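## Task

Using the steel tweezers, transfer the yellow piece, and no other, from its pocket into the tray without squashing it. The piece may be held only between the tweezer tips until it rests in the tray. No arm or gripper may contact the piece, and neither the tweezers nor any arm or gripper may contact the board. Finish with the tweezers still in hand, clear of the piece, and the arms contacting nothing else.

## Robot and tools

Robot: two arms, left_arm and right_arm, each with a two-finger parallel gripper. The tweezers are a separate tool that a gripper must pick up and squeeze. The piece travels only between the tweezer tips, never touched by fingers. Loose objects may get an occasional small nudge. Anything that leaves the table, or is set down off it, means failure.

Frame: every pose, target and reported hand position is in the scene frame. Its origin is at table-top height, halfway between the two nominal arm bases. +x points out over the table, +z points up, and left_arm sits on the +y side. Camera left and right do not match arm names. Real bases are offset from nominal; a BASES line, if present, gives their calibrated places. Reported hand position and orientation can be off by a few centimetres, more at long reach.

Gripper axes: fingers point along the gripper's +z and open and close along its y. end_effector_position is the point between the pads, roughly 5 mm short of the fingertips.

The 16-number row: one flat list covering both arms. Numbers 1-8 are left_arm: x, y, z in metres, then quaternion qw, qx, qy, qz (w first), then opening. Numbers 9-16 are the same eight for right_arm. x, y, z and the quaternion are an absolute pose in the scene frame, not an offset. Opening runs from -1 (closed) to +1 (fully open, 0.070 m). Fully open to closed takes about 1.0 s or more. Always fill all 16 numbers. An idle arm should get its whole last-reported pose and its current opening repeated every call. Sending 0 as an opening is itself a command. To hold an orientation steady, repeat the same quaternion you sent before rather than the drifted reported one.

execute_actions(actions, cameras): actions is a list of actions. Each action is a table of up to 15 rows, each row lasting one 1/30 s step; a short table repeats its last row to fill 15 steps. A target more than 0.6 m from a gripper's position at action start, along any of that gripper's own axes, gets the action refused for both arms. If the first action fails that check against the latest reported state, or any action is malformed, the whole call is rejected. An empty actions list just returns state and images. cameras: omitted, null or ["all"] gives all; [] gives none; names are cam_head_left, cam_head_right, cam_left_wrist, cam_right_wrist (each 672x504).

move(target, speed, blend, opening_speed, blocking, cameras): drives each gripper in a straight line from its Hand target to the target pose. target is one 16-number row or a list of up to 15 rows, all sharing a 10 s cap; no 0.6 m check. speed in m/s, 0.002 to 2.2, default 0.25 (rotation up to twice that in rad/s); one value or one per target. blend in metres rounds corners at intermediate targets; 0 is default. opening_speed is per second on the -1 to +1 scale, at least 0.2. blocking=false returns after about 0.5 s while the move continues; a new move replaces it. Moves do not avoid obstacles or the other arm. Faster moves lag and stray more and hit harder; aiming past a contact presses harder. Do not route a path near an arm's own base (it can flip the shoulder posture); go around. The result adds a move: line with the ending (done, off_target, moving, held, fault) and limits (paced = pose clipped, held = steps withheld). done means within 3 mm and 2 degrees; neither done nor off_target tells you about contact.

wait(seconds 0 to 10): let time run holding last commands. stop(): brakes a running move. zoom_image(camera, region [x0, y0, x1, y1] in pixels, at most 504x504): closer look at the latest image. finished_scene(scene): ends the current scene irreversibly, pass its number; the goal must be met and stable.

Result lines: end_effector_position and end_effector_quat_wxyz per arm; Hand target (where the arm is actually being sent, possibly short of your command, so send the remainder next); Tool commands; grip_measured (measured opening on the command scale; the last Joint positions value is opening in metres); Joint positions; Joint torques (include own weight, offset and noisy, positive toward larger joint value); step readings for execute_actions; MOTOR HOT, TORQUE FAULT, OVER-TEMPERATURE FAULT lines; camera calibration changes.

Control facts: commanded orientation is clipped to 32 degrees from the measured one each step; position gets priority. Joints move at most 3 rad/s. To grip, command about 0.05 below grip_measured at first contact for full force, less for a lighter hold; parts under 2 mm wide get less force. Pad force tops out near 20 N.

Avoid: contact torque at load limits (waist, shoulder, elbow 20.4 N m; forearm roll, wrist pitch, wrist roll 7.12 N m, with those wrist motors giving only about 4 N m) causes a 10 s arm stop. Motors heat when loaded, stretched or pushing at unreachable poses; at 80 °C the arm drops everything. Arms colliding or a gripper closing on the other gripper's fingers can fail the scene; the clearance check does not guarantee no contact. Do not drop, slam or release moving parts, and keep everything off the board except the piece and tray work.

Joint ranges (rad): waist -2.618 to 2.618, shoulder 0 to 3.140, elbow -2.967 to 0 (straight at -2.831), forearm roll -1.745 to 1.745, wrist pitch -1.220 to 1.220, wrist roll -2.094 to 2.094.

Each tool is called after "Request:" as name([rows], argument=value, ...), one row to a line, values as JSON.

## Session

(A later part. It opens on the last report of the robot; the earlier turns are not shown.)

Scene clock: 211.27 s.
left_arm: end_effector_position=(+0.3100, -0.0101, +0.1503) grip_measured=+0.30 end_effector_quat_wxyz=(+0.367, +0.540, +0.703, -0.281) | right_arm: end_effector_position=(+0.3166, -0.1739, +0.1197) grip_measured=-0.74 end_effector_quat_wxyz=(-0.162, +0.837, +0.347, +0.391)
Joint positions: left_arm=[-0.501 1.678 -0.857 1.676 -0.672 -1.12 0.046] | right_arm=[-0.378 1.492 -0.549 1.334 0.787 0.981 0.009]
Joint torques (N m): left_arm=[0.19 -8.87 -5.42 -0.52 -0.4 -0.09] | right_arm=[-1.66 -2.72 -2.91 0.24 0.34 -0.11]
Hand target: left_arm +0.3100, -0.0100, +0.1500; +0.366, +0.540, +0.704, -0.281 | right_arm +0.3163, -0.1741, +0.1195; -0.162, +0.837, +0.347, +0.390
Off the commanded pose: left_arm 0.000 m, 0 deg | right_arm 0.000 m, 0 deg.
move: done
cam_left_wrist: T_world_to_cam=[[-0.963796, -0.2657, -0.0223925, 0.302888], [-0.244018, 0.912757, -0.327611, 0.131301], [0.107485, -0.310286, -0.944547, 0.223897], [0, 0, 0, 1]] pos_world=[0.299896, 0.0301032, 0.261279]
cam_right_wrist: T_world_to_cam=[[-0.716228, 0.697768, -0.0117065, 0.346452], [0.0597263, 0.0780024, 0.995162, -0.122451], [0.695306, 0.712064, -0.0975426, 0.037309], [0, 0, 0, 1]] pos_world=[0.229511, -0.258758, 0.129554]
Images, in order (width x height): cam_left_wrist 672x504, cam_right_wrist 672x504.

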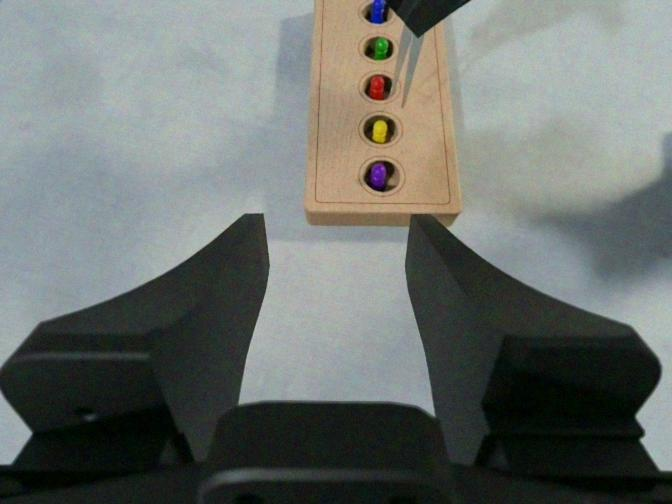

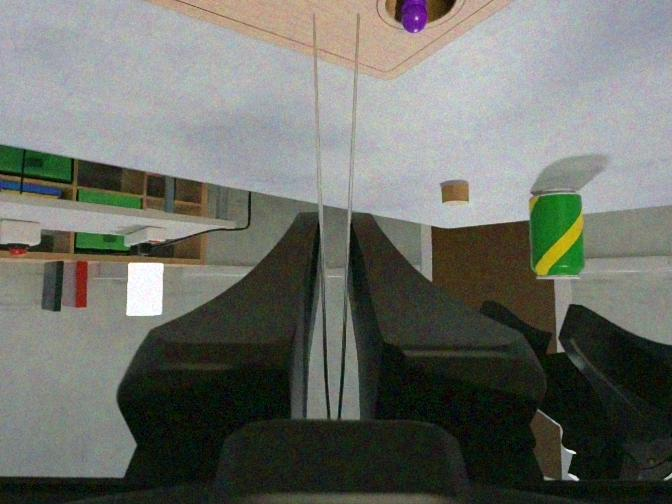

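Request:
move([
  [0.31, -0.01, 0.15, 0.3663, 0.54, 0.7037, -0.2811, 0.3, 0.3245, -0.1603, 0.1195, -0.1617, 0.8373, 0.3468, 0.3904, -0.74],
  [0.31, -0.01, 0.15, 0.3663, 0.54, 0.7037, -0.2811, 0.3, 0.3245, -0.1603, 0.110, -0.1617, 0.8373, 0.3468, 0.3904, -0.74],
], speed=0.05, cameras=["cam_right_wrist", "cam_left_wrist"])

Request:
zoom_image(camera="cam_right_wrist", region=[290, 0, 450, 120])

Request:
zoom_image(camera="cam_left_wrist", region=[340, 60, 440, 160])

Scene clock: 217.73 s.
left_arm: end_effector_position=(+0.3100, -0.0101, +0.1503) grip_measured=+0.30 end_effector_quat_wxyz=(+0.367, +0.540, +0.703, -0.281) | right_arm: end_effector_position=(+0.3246, -0.1601, +0.1100) grip_measured=-0.74 end_effector_quat_wxyz=(-0.162, +0.837, +0.347, +0.390)
Joint positions: left_arm=[-0.501 1.678 -0.857 1.676 -0.672 -1.12 0.045] | right_arm=[-0.3 1.537 -0.544 1.434 0.73 0.924 0.009]
Joint torques (N m): left_arm=[0.09 -8.52 -4.98 -0.57 -0.48 -0.11] | right_arm=[-1.54 -3.17 -3.14 0.21 0.3 0.08]
Hand target: left_arm +0.3100, -0.0100, +0.1500; +0.366, +0.540, +0.704, -0.281 | right_arm +0.3245, -0.1603, +0.1100; -0.162, +0.837, +0.347, +0.390
Off the commanded pose: left_arm 0.000 m, 0 deg | right_arm 0.000 m, 0 deg.
move: done
cam_left_wrist: T_world_to_cam=[[-0.963796, -0.2657, -0.0223925, 0.302888], [-0.244018, 0.912757, -0.327611, 0.131301], [0.107485, -0.310286, -0.944547, 0.223897], [0, 0, 0, 1]] pos_world=[0.299896, 0.0301032, 0.261279]
cam_right_wrist: T_world_to_cam=[[-0.716769, 0.697214, -0.011572, 0.342488], [0.059973, 0.0781718, 0.995134, -0.114372], [0.694727, 0.712588, -0.0978451, 0.0212086], [0, 0, 0, 1]] pos_world=[0.23761, -0.24496, 0.119854]
Images, in order (width x height): cam_left_wrist 672x504, cam_right_wrist 672x504.

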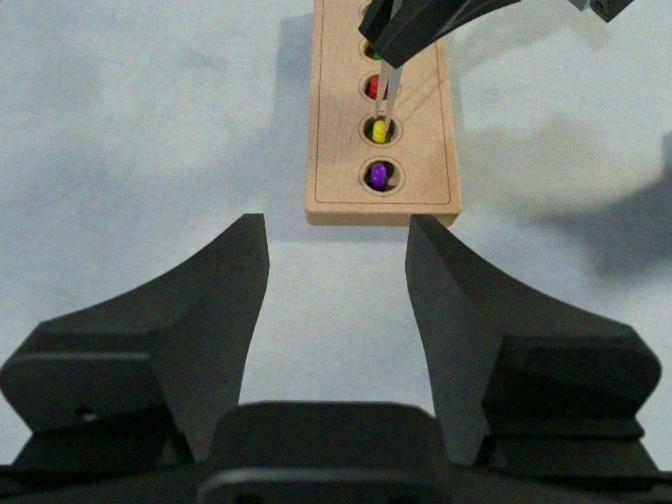

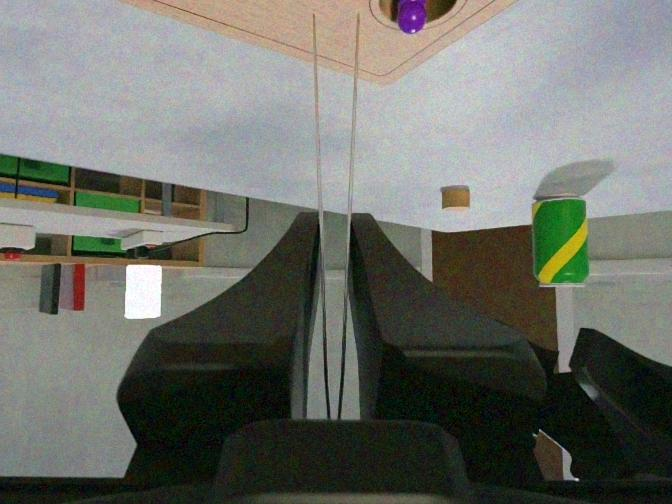

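Scaled by 3.150 (camera's finer frame: 960x720).

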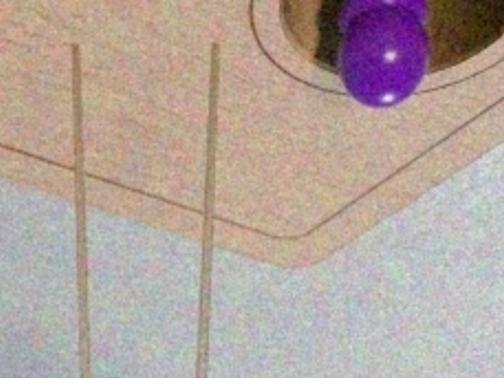

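Scaled by 5.040 (camera's finer frame: 960x720).

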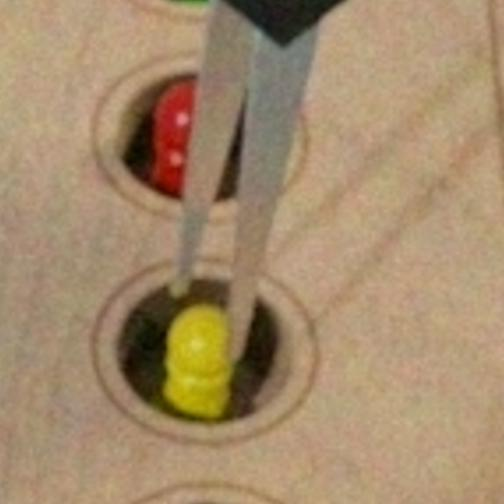

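Request:
move(target=[0.31, -0.01, 0.15, 0.3663, 0.54, 0.7037, -0.2811, 0.3, 0.3253, -0.1601, 0.106, -0.1617, 0.8373, 0.3468, 0.3904, -0.74], speed=0.03, cameras=["cam_right_wrist", "cam_left_wrist"])

Request:
zoom_image(camera="cam_right_wrist", region=[290, 0, 410, 80])

Request:
zoom_image(camera="cam_left_wrist", region=[340, 60, 440, 160])

Scene clock: 221.23 s.
left_arm: end_effector_position=(+0.3100, -0.0101, +0.1503) grip_measured=+0.30 end_effector_quat_wxyz=(+0.367, +0.540, +0.703, -0.281) | right_arm: end_effector_position=(+0.3257, -0.1603, +0.1066) grip_measured=-0.74 end_effector_quat_wxyz=(-0.161, +0.837, +0.347, +0.391)
Joint positions: left_arm=[-0.501 1.678 -0.857 1.676 -0.672 -1.12 0.046] | right_arm=[-0.3 1.551 -0.54 1.457 0.727 0.894 0.009]
Joint torques (N m): left_arm=[0.21 -8.67 -4.63 -0.57 -0.52 -0.09] | right_arm=[0.45 -2.61 -2.56 0.32 0.19 0.02]
Hand target: left_arm +0.3100, -0.0100, +0.1500; +0.366, +0.540, +0.704, -0.281 | right_arm +0.3253, -0.1601, +0.1060; -0.162, +0.837, +0.347, +0.390
Off the commanded pose: left_arm 0.000 m, 0 deg | right_arm 0.001 m, 0 deg.
move: done
cam_left_wrist: T_world_to_cam=[[-0.963796, -0.2657, -0.0223925, 0.302888], [-0.244018, 0.912757, -0.327611, 0.131301], [0.107485, -0.310286, -0.944547, 0.223897], [0, 0, 0, 1]] pos_world=[0.299896, 0.0301032, 0.261279]
cam_right_wrist: T_world_to_cam=[[-0.716088, 0.697886, -0.0131521, 0.34349], [0.0580793, 0.07835, 0.995233, -0.110445], [0.695589, 0.711911, -0.0966382, 0.0197983], [0, 0, 0, 1]] pos_world=[0.238612, -0.245158, 0.116349]
Images, in order (width x height): cam_left_wrist 672x504, cam_right_wrist 672x504.

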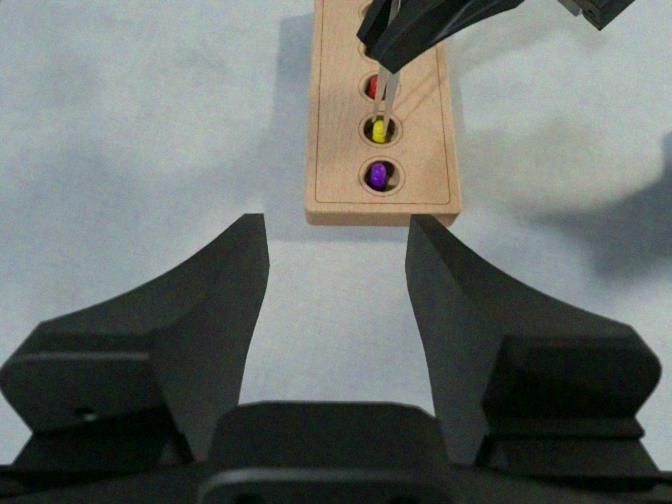

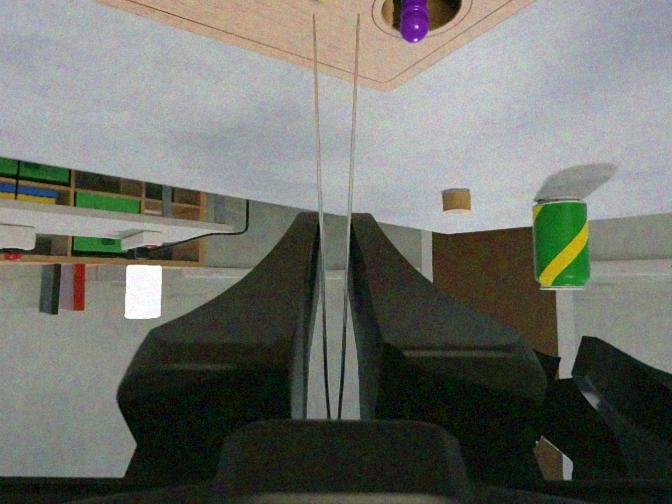

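Scaled by 4.200 (camera's finer frame: 960x720).

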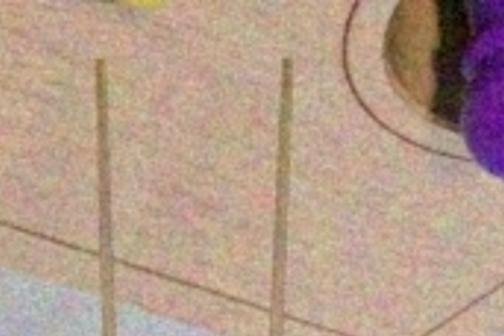

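Scaled by 5.040 (camera's finer frame: 960x720).

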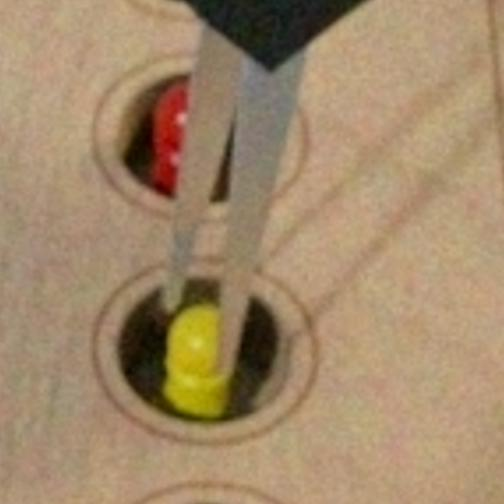

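Request:
move([
  [0.31, -0.01, 0.15, 0.3663, 0.54, 0.7037, -0.2811, 0.3, 0.3258, -0.1656, 0.106, -0.1617, 0.8373, 0.3468, 0.3904, -0.74],
  [0.31, -0.01, 0.15, 0.3663, 0.54, 0.7037, -0.2811, 0.3, 0.3258, -0.1656, 0.101, -0.1617, 0.8373, 0.3468, 0.3904, -0.74],
], speed=0.03, cameras=["cam_right_wrist", "cam_left_wrist"])

Request:
zoom_image(camera="cam_right_wrist", region=[290, 0, 410, 80])

Request:
zoom_image(camera="cam_left_wrist", region=[340, 60, 440, 160])

Scene clock: 224.60 s.
left_arm: end_effector_position=(+0.3100, -0.0101, +0.1503) grip_measured=+0.30 end_effector_quat_wxyz=(+0.367, +0.540, +0.703, -0.281) | right_arm: end_effector_position=(+0.3260, -0.1655, +0.1011) grip_measured=-0.74 end_effector_quat_wxyz=(-0.162, +0.837, +0.347, +0.391)
Joint positions: left_arm=[-0.501 1.678 -0.857 1.676 -0.672 -1.12 0.046] | right_arm=[-0.324 1.576 -0.539 1.466 0.739 0.854 0.009]
Joint torques (N m): left_arm=[-0.01 -8.39 -4.36 -0.56 -0.51 -0.11] | right_arm=[-1.19 -3.27 -2.52 0.25 0.22 0.1]
Hand target: left_arm +0.3100, -0.0100, +0.1500; +0.366, +0.540, +0.704, -0.281 | right_arm +0.3258, -0.1656, +0.1010; -0.162, +0.837, +0.347, +0.390
Off the commanded pose: left_arm 0.000 m, 0 deg | right_arm 0.000 m, 0 deg.
move: done
cam_left_wrist: T_world_to_cam=[[-0.963796, -0.2657, -0.0223925, 0.302888], [-0.244018, 0.912757, -0.327611, 0.131301], [0.107485, -0.310286, -0.944547, 0.223897], [0, 0, 0, 1]] pos_world=[0.299896, 0.0301032, 0.261279]
cam_right_wrist: T_world_to_cam=[[-0.716943, 0.697025, -0.0121935, 0.347287], [0.0592287, 0.0783302, 0.995166, -0.104954], [0.694611, 0.712755, -0.0974422, 0.0233096], [0, 0, 0, 1]] pos_world=[0.23901, -0.250461, 0.110952]
Images, in order (width x height): cam_left_wrist 672x504, cam_right_wrist 672x504.

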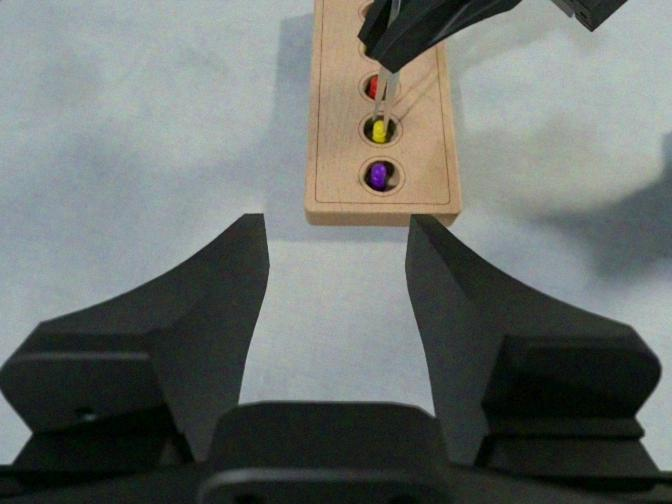

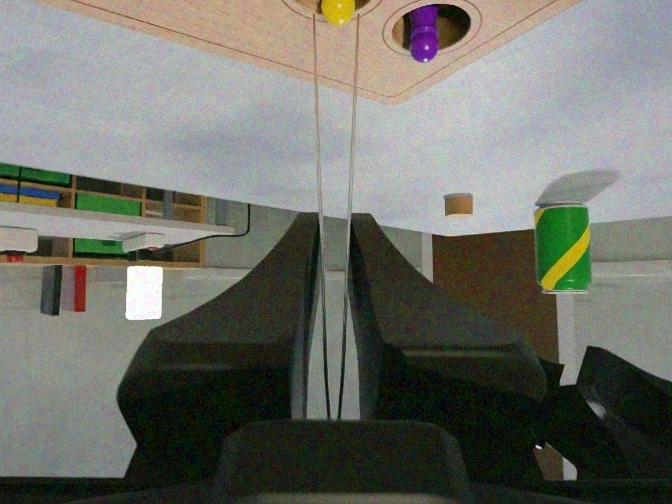

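Scaled by 4.200 (camera's finer frame: 960x720).

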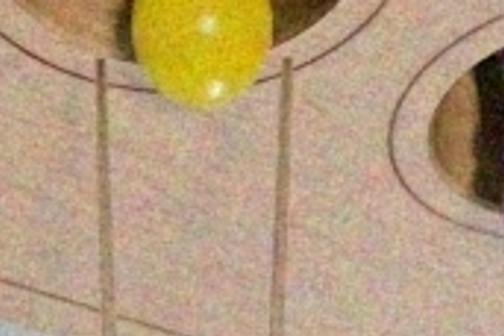

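Scaled by 5.040 (camera's finer frame: 960x720).

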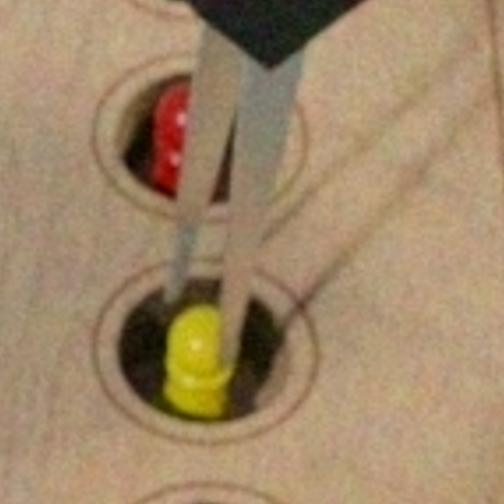

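Request:
move(target=[0.31, -0.01, 0.15, 0.3663, 0.54, 0.7037, -0.2811, 0.3, 0.3255, -0.1650, 0.0975, -0.1617, 0.8373, 0.3468, 0.3904, -0.74], speed=0.02, cameras=["cam_right_wrist", "cam_left_wrist"])

Request:
zoom_image(camera="cam_right_wrist", region=[290, 0, 410, 80])

Request:
zoom_image(camera="cam_left_wrist", region=[340, 60, 440, 160])

Scene clock: 229.93 s.
left_arm: end_effector_position=(+0.3100, -0.0101, +0.1503) grip_measured=+0.30 end_effector_quat_wxyz=(+0.367, +0.540, +0.703, -0.281) | right_arm: end_effector_position=(+0.3256, -0.1652, +0.0977) grip_measured=-0.74 end_effector_quat_wxyz=(-0.161, +0.837, +0.347, +0.391)
Joint positions: left_arm=[-0.501 1.678 -0.857 1.676 -0.672 -1.12 0.045] | right_arm=[-0.322 1.587 -0.531 1.489 0.735 0.827 0.009]
Joint torques (N m): left_arm=[0 -8.22 -4.38 -0.63 -0.58 -0.1] | right_arm=[0.62 -2.77 -2.55 0.32 0.22 0.01]
Hand target: left_arm +0.3100, -0.0100, +0.1500; +0.366, +0.540, +0.704, -0.281 | right_arm +0.3255, -0.1650, +0.0975; -0.162, +0.837, +0.347, +0.390
Off the commanded pose: left_arm 0.000 m, 0 deg | right_arm 0.000 m, 0 deg.
move: done
cam_left_wrist: T_world_to_cam=[[-0.963796, -0.2657, -0.0223925, 0.302888], [-0.244018, 0.912757, -0.327611, 0.131301], [0.107485, -0.310286, -0.944547, 0.223897], [0, 0, 0, 1]] pos_world=[0.299896, 0.0301032, 0.261279]
cam_right_wrist: T_world_to_cam=[[-0.716159, 0.697829, -0.0122788, 0.346632], [0.059534, 0.0786077, 0.995126, -0.101585], [0.695394, 0.711938, -0.0978401, 0.0225487], [0, 0, 0, 1]] pos_world=[0.238611, -0.249958, 0.107552]
Images, in order (width x height): cam_left_wrist 672x504, cam_right_wrist 672x504.

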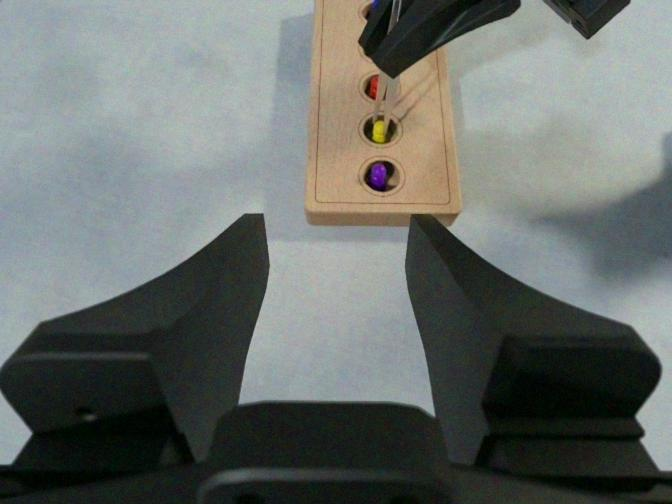

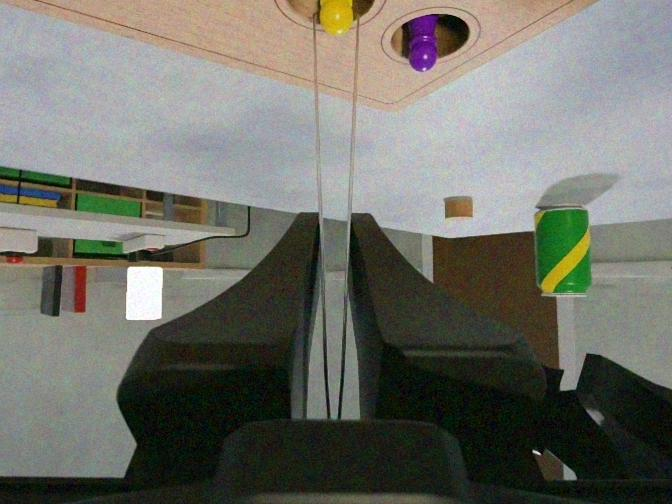

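Scaled by 4.200 (camera's finer frame: 960x720).

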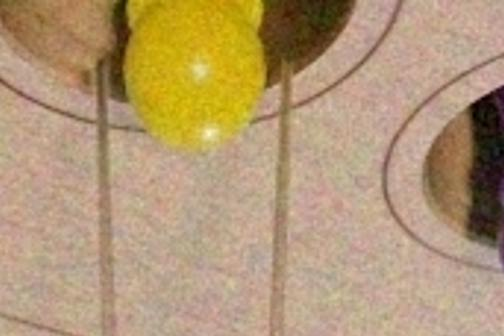

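Scaled by 5.040 (camera's finer frame: 960x720).

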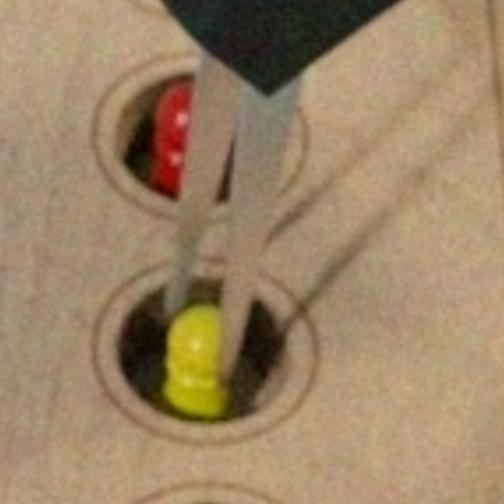

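Request:
move(target=[0.31, -0.01, 0.15, 0.3663, 0.54, 0.7037, -0.2811, 0.3, 0.3257, -0.1648, 0.0951, -0.1617, 0.8373, 0.3468, 0.3904, -0.74], speed=0.02, cameras=["cam_right_wrist", "cam_left_wrist"])

Request:
zoom_image(camera="cam_right_wrist", region=[270, 0, 410, 90])

Request:
zoom_image(camera="cam_left_wrist", region=[340, 60, 440, 160])

Scene clock: 232.50 s.
left_arm: end_effector_position=(+0.3100, -0.0101, +0.1503) grip_measured=+0.30 end_effector_quat_wxyz=(+0.367, +0.540, +0.703, -0.281) | right_arm: end_effector_position=(+0.3259, -0.1650, +0.0953) grip_measured=-0.74 end_effector_quat_wxyz=(-0.162, +0.837, +0.346, +0.391)
Joint positions: left_arm=[-0.501 1.678 -0.857 1.676 -0.672 -1.12 0.046] | right_arm=[-0.321 1.596 -0.528 1.503 0.734 0.809 0.009]
Joint torques (N m): left_arm=[-0.06 -8.13 -4.1 -0.6 -0.63 -0.03] | right_arm=[0.49 -2.79 -2.33 0.34 0.26 -0.02]
Hand target: left_arm +0.3100, -0.0100, +0.1500; +0.366, +0.540, +0.704, -0.281 | right_arm +0.3257, -0.1648, +0.0951; -0.162, +0.837, +0.347, +0.390
Off the commanded pose: left_arm 0.000 m, 0 deg | right_arm 0.000 m, 0 deg.
move: done
cam_left_wrist: T_world_to_cam=[[-0.963796, -0.2657, -0.0223925, 0.302888], [-0.244018, 0.912757, -0.327611, 0.131301], [0.107485, -0.310286, -0.944547, 0.223897], [0, 0, 0, 1]] pos_world=[0.299896, 0.0301032, 0.261279]
cam_right_wrist: T_world_to_cam=[[-0.715862, 0.69815, -0.011325, 0.346515], [0.0599663, 0.0776309, 0.995177, -0.0995793], [0.695662, 0.711731, -0.0974385, 0.0218733], [0, 0, 0, 1]] pos_world=[0.238812, -0.249757, 0.105155]
Images, in order (width x height): cam_left_wrist 672x504, cam_right_wrist 672x504.

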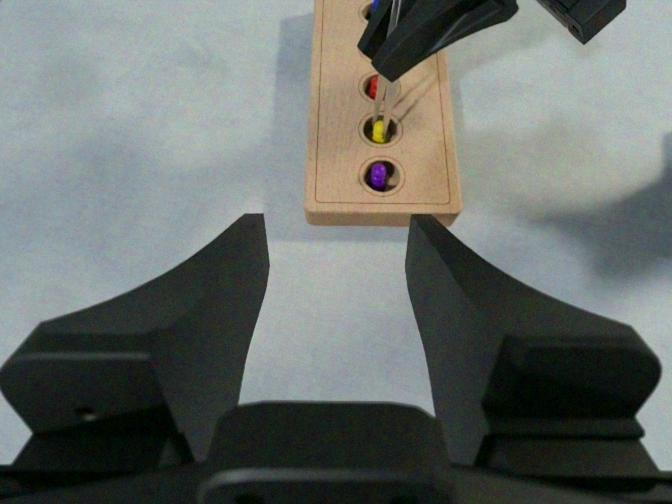

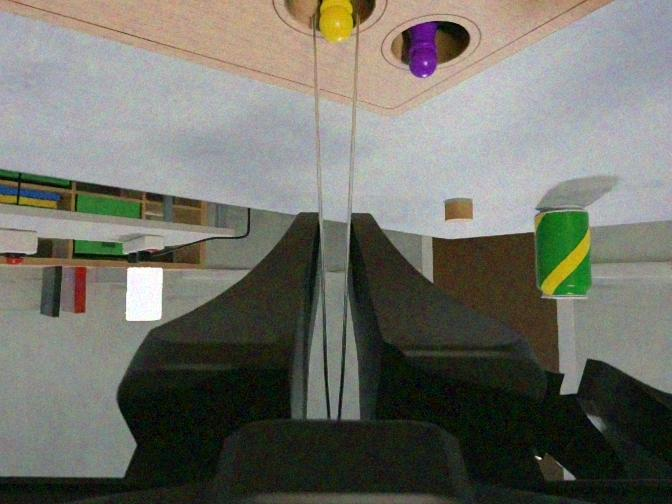

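Scaled by 3.600 (camera's finer frame: 960x720).

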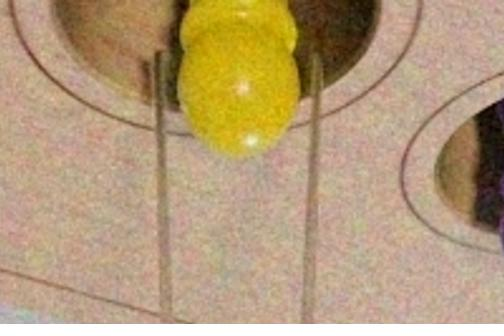

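Scaled by 5.040 (camera's finer frame: 960x720).

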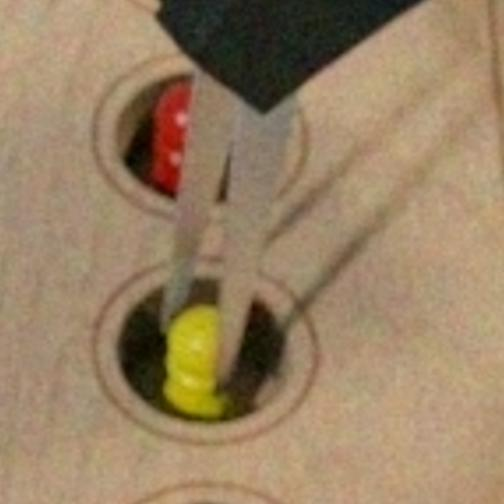

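Request:
move(target=[0.31, -0.01, 0.15, 0.3663, 0.54, 0.7037, -0.2811, 0.3, 0.3257, -0.1648, 0.0951, -0.1617, 0.8373, 0.3468, 0.3904, -0.775], speed=0.02, opening_speed=0.2, cameras=["cam_right_wrist", "cam_left_wrist"])

Request:
zoom_image(camera="cam_right_wrist", region=[270, 0, 410, 90])

Request:
zoom_image(camera="cam_left_wrist", region=[340, 60, 440, 160])

Scene clock: 234.13 s.
left_arm: end_effector_position=(+0.3100, -0.0101, +0.1503) grip_measured=+0.30 end_effector_quat_wxyz=(+0.367, +0.540, +0.703, -0.281) | right_arm: end_effector_position=(+0.3259, -0.1650, +0.0953) grip_measured=-0.77 end_effector_quat_wxyz=(-0.162, +0.837, +0.346, +0.391)
Joint positions: left_arm=[-0.501 1.678 -0.857 1.676 -0.672 -1.12 0.046] | right_arm=[-0.321 1.596 -0.528 1.503 0.734 0.809 0.008]
Joint torques (N m): left_arm=[-0.16 -8.38 -4.24 -0.57 -0.58 -0.02] | right_arm=[0.35 -3.52 -2.34 0.2 0.23 0.07]
Hand target: left_arm +0.3100, -0.0100, +0.1500; +0.366, +0.540, +0.704, -0.281 | right_arm +0.3257, -0.1648, +0.0951; -0.162, +0.837, +0.347, +0.390
Off the commanded pose: left_arm 0.000 m, 0 deg | right_arm 0.000 m, 0 deg.
move: done
cam_left_wrist: T_world_to_cam=[[-0.963796, -0.2657, -0.0223925, 0.302888], [-0.244018, 0.912757, -0.327611, 0.131301], [0.107485, -0.310286, -0.944547, 0.223897], [0, 0, 0, 1]] pos_world=[0.299896, 0.0301032, 0.261279]
cam_right_wrist: T_world_to_cam=[[-0.715862, 0.69815, -0.011325, 0.346515], [0.0599663, 0.0776309, 0.995177, -0.0995793], [0.695662, 0.711731, -0.0974385, 0.0218733], [0, 0, 0, 1]] pos_world=[0.238812, -0.249757, 0.105155]
Images, in order (width x height): cam_left_wrist 672x504, cam_right_wrist 672x504.

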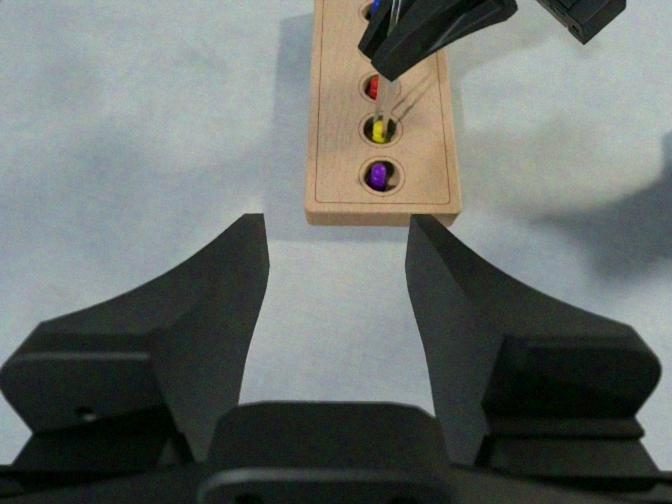

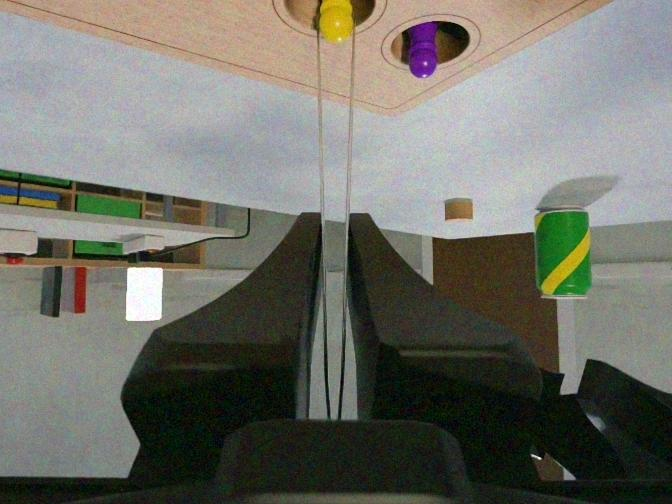

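Scaled by 3.600 (camera's finer frame: 960x720).

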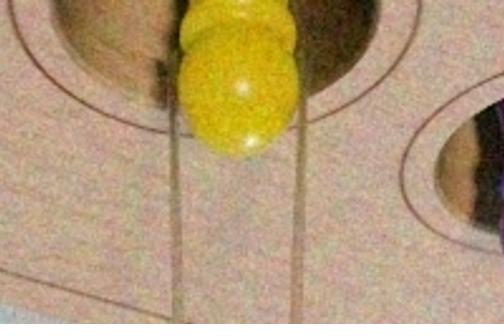

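Scaled by 5.040 (camera's finer frame: 960x720).

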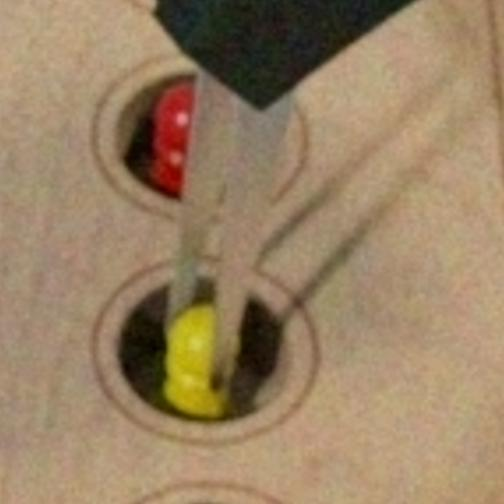

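Request:
move([
  [0.31, -0.01, 0.15, 0.3663, 0.54, 0.7037, -0.2811, 0.3, 0.3262, -0.1643, 0.0951, -0.1617, 0.8373, 0.3468, 0.3904, -0.775],
  [0.31, -0.01, 0.15, 0.3663, 0.54, 0.7037, -0.2811, 0.3, 0.3262, -0.1643, 0.0951, -0.1617, 0.8373, 0.3468, 0.3904, -0.79],
], speed=0.02, opening_speed=0.2, cameras=["cam_right_wrist", "cam_left_wrist"])

Request:
zoom_image(camera="cam_right_wrist", region=[270, 0, 410, 90])

Request:
zoom_image(camera="cam_left_wrist", region=[340, 60, 440, 160])

Scene clock: 236.57 s.
left_arm: end_effector_position=(+0.3100, -0.0101, +0.1503) grip_measured=+0.30 end_effector_quat_wxyz=(+0.367, +0.540, +0.703, -0.281) | right_arm: end_effector_position=(+0.3259, -0.1641, +0.0950) grip_measured=-0.78 end_effector_quat_wxyz=(-0.162, +0.837, +0.347, +0.390)
Joint positions: left_arm=[-0.501 1.678 -0.857 1.676 -0.672 -1.12 0.046] | right_arm=[-0.318 1.597 -0.528 1.505 0.732 0.809 0.008]
Joint torques (N m): left_arm=[-0.13 -8.45 -4.11 -0.57 -0.61 -0.03] | right_arm=[0.33 -2.84 -3.12 0.4 0.24 0.06]
Hand target: left_arm +0.3100, -0.0100, +0.1500; +0.366, +0.540, +0.704, -0.281 | right_arm +0.3262, -0.1643, +0.0951; -0.162, +0.837, +0.347, +0.390
Off the commanded pose: left_arm 0.000 m, 0 deg | right_arm 0.000 m, 0 deg.
move: done
cam_left_wrist: T_world_to_cam=[[-0.963796, -0.2657, -0.0223925, 0.302888], [-0.244018, 0.912757, -0.327611, 0.131301], [0.107485, -0.310286, -0.944547, 0.223897], [0, 0, 0, 1]] pos_world=[0.299896, 0.0301032, 0.261279]
cam_right_wrist: T_world_to_cam=[[-0.716741, 0.697254, -0.0109326, 0.346042], [0.0606403, 0.077938, 0.995112, -0.0995194], [0.694698, 0.712575, -0.098143, 0.0218043], [0, 0, 0, 1]] pos_world=[0.23891, -0.24906, 0.104956]
Images, in order (width x height): cam_left_wrist 672x504, cam_right_wrist 672x504.

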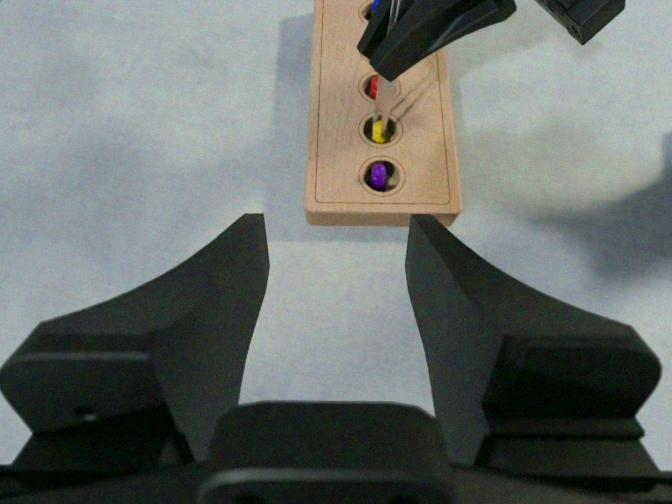

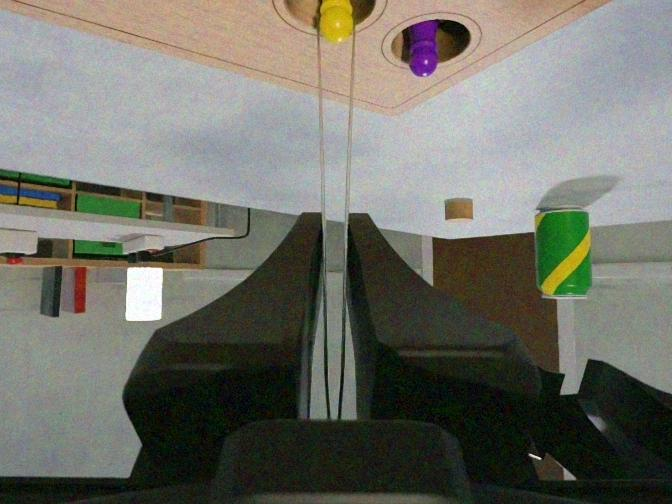

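Scaled by 3.600 (camera's finer frame: 960x720).

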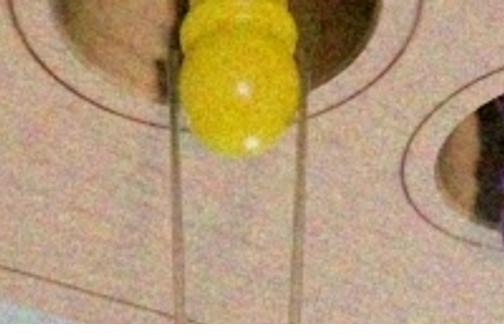

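Scaled by 5.040 (camera's finer frame: 960x720).

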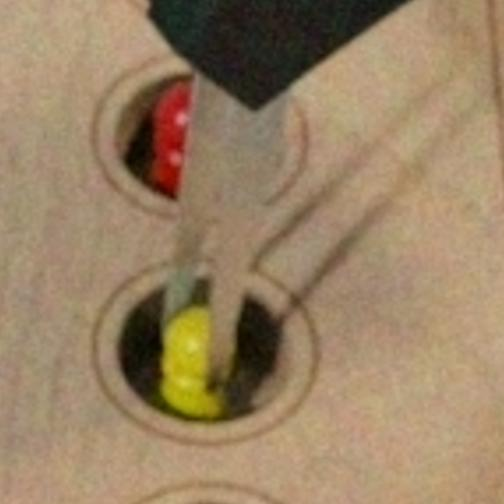

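Request:
move([
  [0.31, -0.01, 0.15, 0.3663, 0.54, 0.7037, -0.2811, 0.3, 0.3262, -0.1643, 0.0951, -0.1617, 0.8373, 0.3468, 0.3904, -0.795],
  [0.31, -0.01, 0.15, 0.3663, 0.54, 0.7037, -0.2811, 0.3, 0.3262, -0.1643, 0.1011, -0.1617, 0.8373, 0.3468, 0.3904, -0.795],
], speed=0.02, opening_speed=0.2, cameras=["cam_right_wrist", "cam_left_wrist"])

Request:
zoom_image(camera="cam_right_wrist", region=[270, 0, 410, 90])

Request:
zoom_image(camera="cam_left_wrist", region=[340, 60, 440, 160])

Scene clock: 238.73 s.
left_arm: end_effector_position=(+0.3100, -0.0101, +0.1503) grip_measured=+0.30 end_effector_quat_wxyz=(+0.367, +0.540, +0.703, -0.281) | right_arm: end_effector_position=(+0.3262, -0.1643, +0.1010) grip_measured=-0.79 end_effector_quat_wxyz=(-0.162, +0.838, +0.347, +0.390)
Joint positions: left_arm=[-0.501 1.678 -0.857 1.676 -0.672 -1.12 0.046] | right_arm=[-0.318 1.576 -0.538 1.47 0.734 0.857 0.008]
Joint torques (N m): left_arm=[0.12 -8.3 -4.34 -0.63 -0.58 -0.02] | right_arm=[0.07 -4.48 -3.1 0.31 0.42 -0.12]
Hand target: left_arm +0.3100, -0.0100, +0.1500; +0.366, +0.540, +0.704, -0.281 | right_arm +0.3262, -0.1643, +0.1011; -0.162, +0.837, +0.347, +0.390
Off the commanded pose: left_arm 0.000 m, 0 deg | right_arm 0.000 m, 0 deg.
move: done
cam_left_wrist: T_world_to_cam=[[-0.963796, -0.2657, -0.0223925, 0.302888], [-0.244018, 0.912757, -0.327611, 0.131301], [0.107485, -0.310286, -0.944547, 0.223897], [0, 0, 0, 1]] pos_world=[0.299896, 0.0301032, 0.261279]
cam_right_wrist: T_world_to_cam=[[-0.716358, 0.697645, -0.0111129, 0.346346], [0.0609013, 0.0783854, 0.995061, -0.10544], [0.69507, 0.712143, -0.0986395, 0.0221827], [0, 0, 0, 1]] pos_world=[0.23911, -0.249159, 0.110956]
Images, in order (width x height): cam_left_wrist 672x504, cam_right_wrist 672x504.

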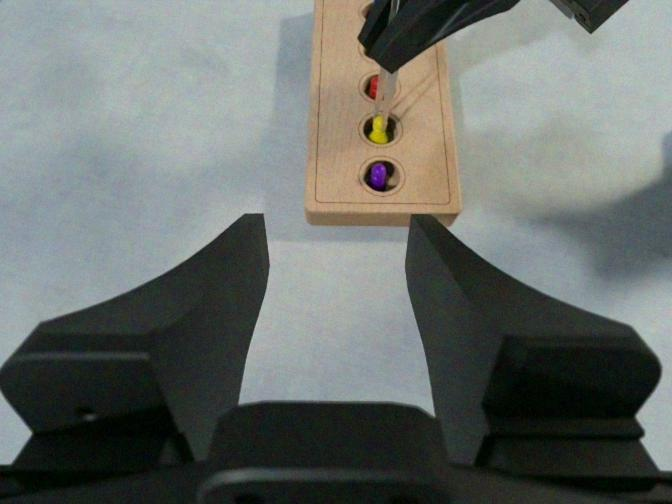

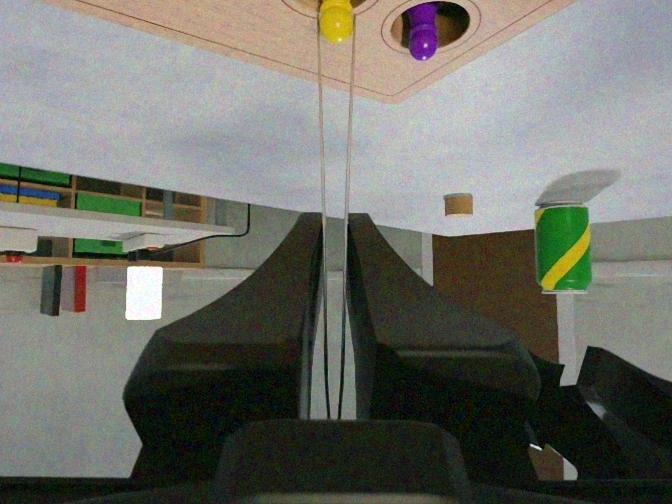

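Scaled by 3.600 (camera's finer frame: 960x720).

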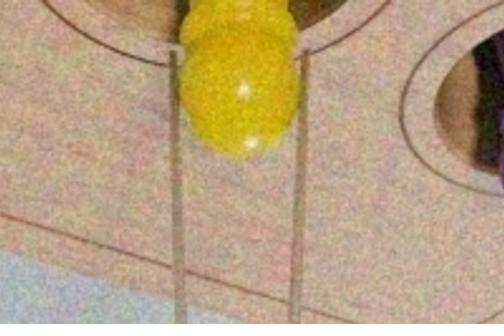

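Scaled by 5.040 (camera's finer frame: 960x720).

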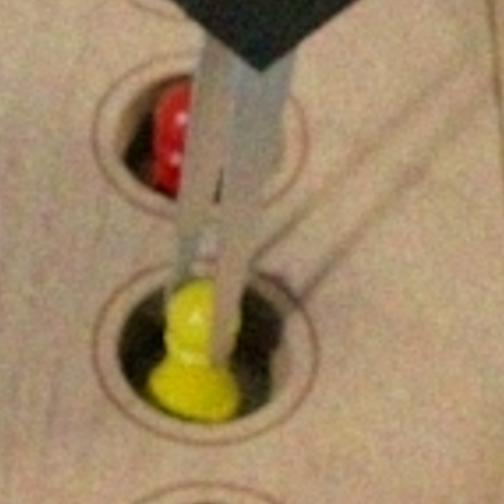

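Request:
move([
  [0.31, -0.01, 0.15, 0.3663, 0.54, 0.7037, -0.2811, 0.3, 0.3262, -0.1643, 0.1011, -0.1617, 0.8373, 0.3468, 0.3904, -0.80],
  [0.31, -0.01, 0.15, 0.3663, 0.54, 0.7037, -0.2811, 0.3, 0.3262, -0.1643, 0.14, -0.1617, 0.8373, 0.3468, 0.3904, -0.80],
], speed=0.05, opening_speed=0.2, cameras=["cam_right_wrist", "cam_left_wrist"])

Request:
zoom_image(camera="cam_right_wrist", region=[270, 0, 410, 90])

Request:
zoom_image(camera="cam_left_wrist", region=[320, 40, 460, 180])

Scene clock: 243.83 s.
left_arm: end_effector_position=(+0.3100, -0.0101, +0.1503) grip_measured=+0.30 end_effector_quat_wxyz=(+0.367, +0.540, +0.703, -0.281) | right_arm: end_effector_position=(+0.3263, -0.1643, +0.1403) grip_measured=-0.79 end_effector_quat_wxyz=(-0.161, +0.837, +0.347, +0.391)
Joint positions: left_arm=[-0.501 1.678 -0.857 1.676 -0.672 -1.12 0.046] | right_arm=[-0.318 1.453 -0.616 1.261 0.775 1.142 0.007]
Joint torques (N m): left_arm=[-0.03 -8.27 -4.51 -0.6 -0.58 0.02] | right_arm=[-1.15 -3.28 -3.14 0.48 0.17 -0.11]
Hand target: left_arm +0.3100, -0.0100, +0.1500; +0.366, +0.540, +0.704, -0.281 | right_arm +0.3262, -0.1643, +0.1400; -0.162, +0.837, +0.347, +0.390
Off the commanded pose: left_arm 0.000 m, 0 deg | right_arm 0.000 m, 0 deg.
move: done
cam_left_wrist: T_world_to_cam=[[-0.963796, -0.2657, -0.0223925, 0.302888], [-0.244018, 0.912757, -0.327611, 0.131301], [0.107485, -0.310286, -0.944547, 0.223897], [0, 0, 0, 1]] pos_world=[0.299896, 0.0301032, 0.261279]
cam_right_wrist: T_world_to_cam=[[-0.716677, 0.697288, -0.012786, 0.347235], [0.059113, 0.0790041, 0.99512, -0.143972], [0.694895, 0.712424, -0.0978392, 0.0259837], [0, 0, 0, 1]] pos_world=[0.23931, -0.24926, 0.150251]
Images, in order (width x height): cam_left_wrist 672x504, cam_right_wrist 672x504.

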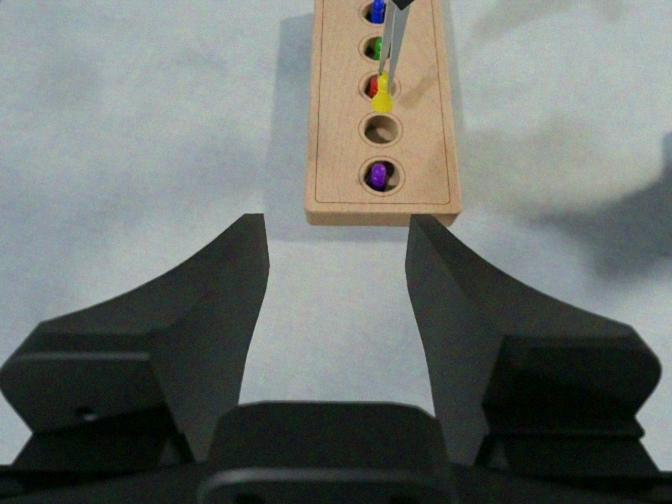

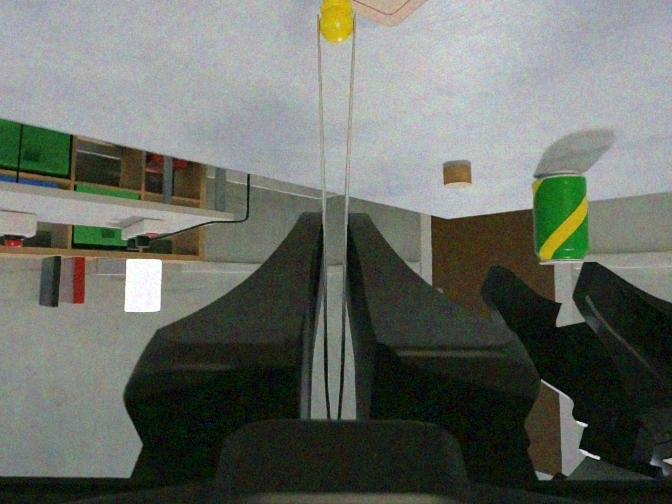

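Scaled by 3.600 (camera's finer frame: 960x720).

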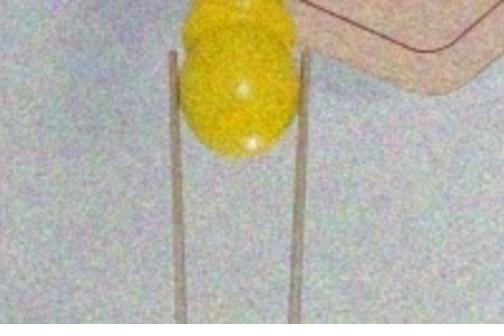

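Scaled by 3.600 (camera's finer frame: 960x720).

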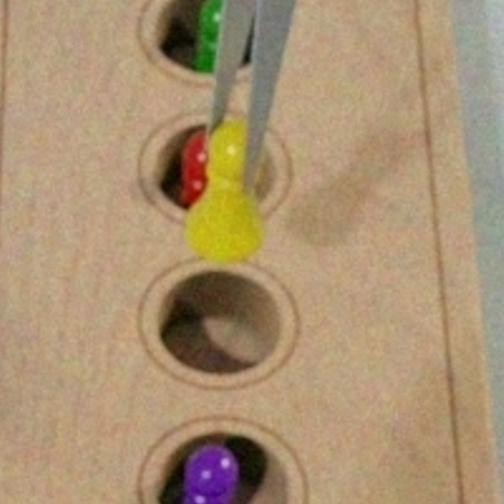

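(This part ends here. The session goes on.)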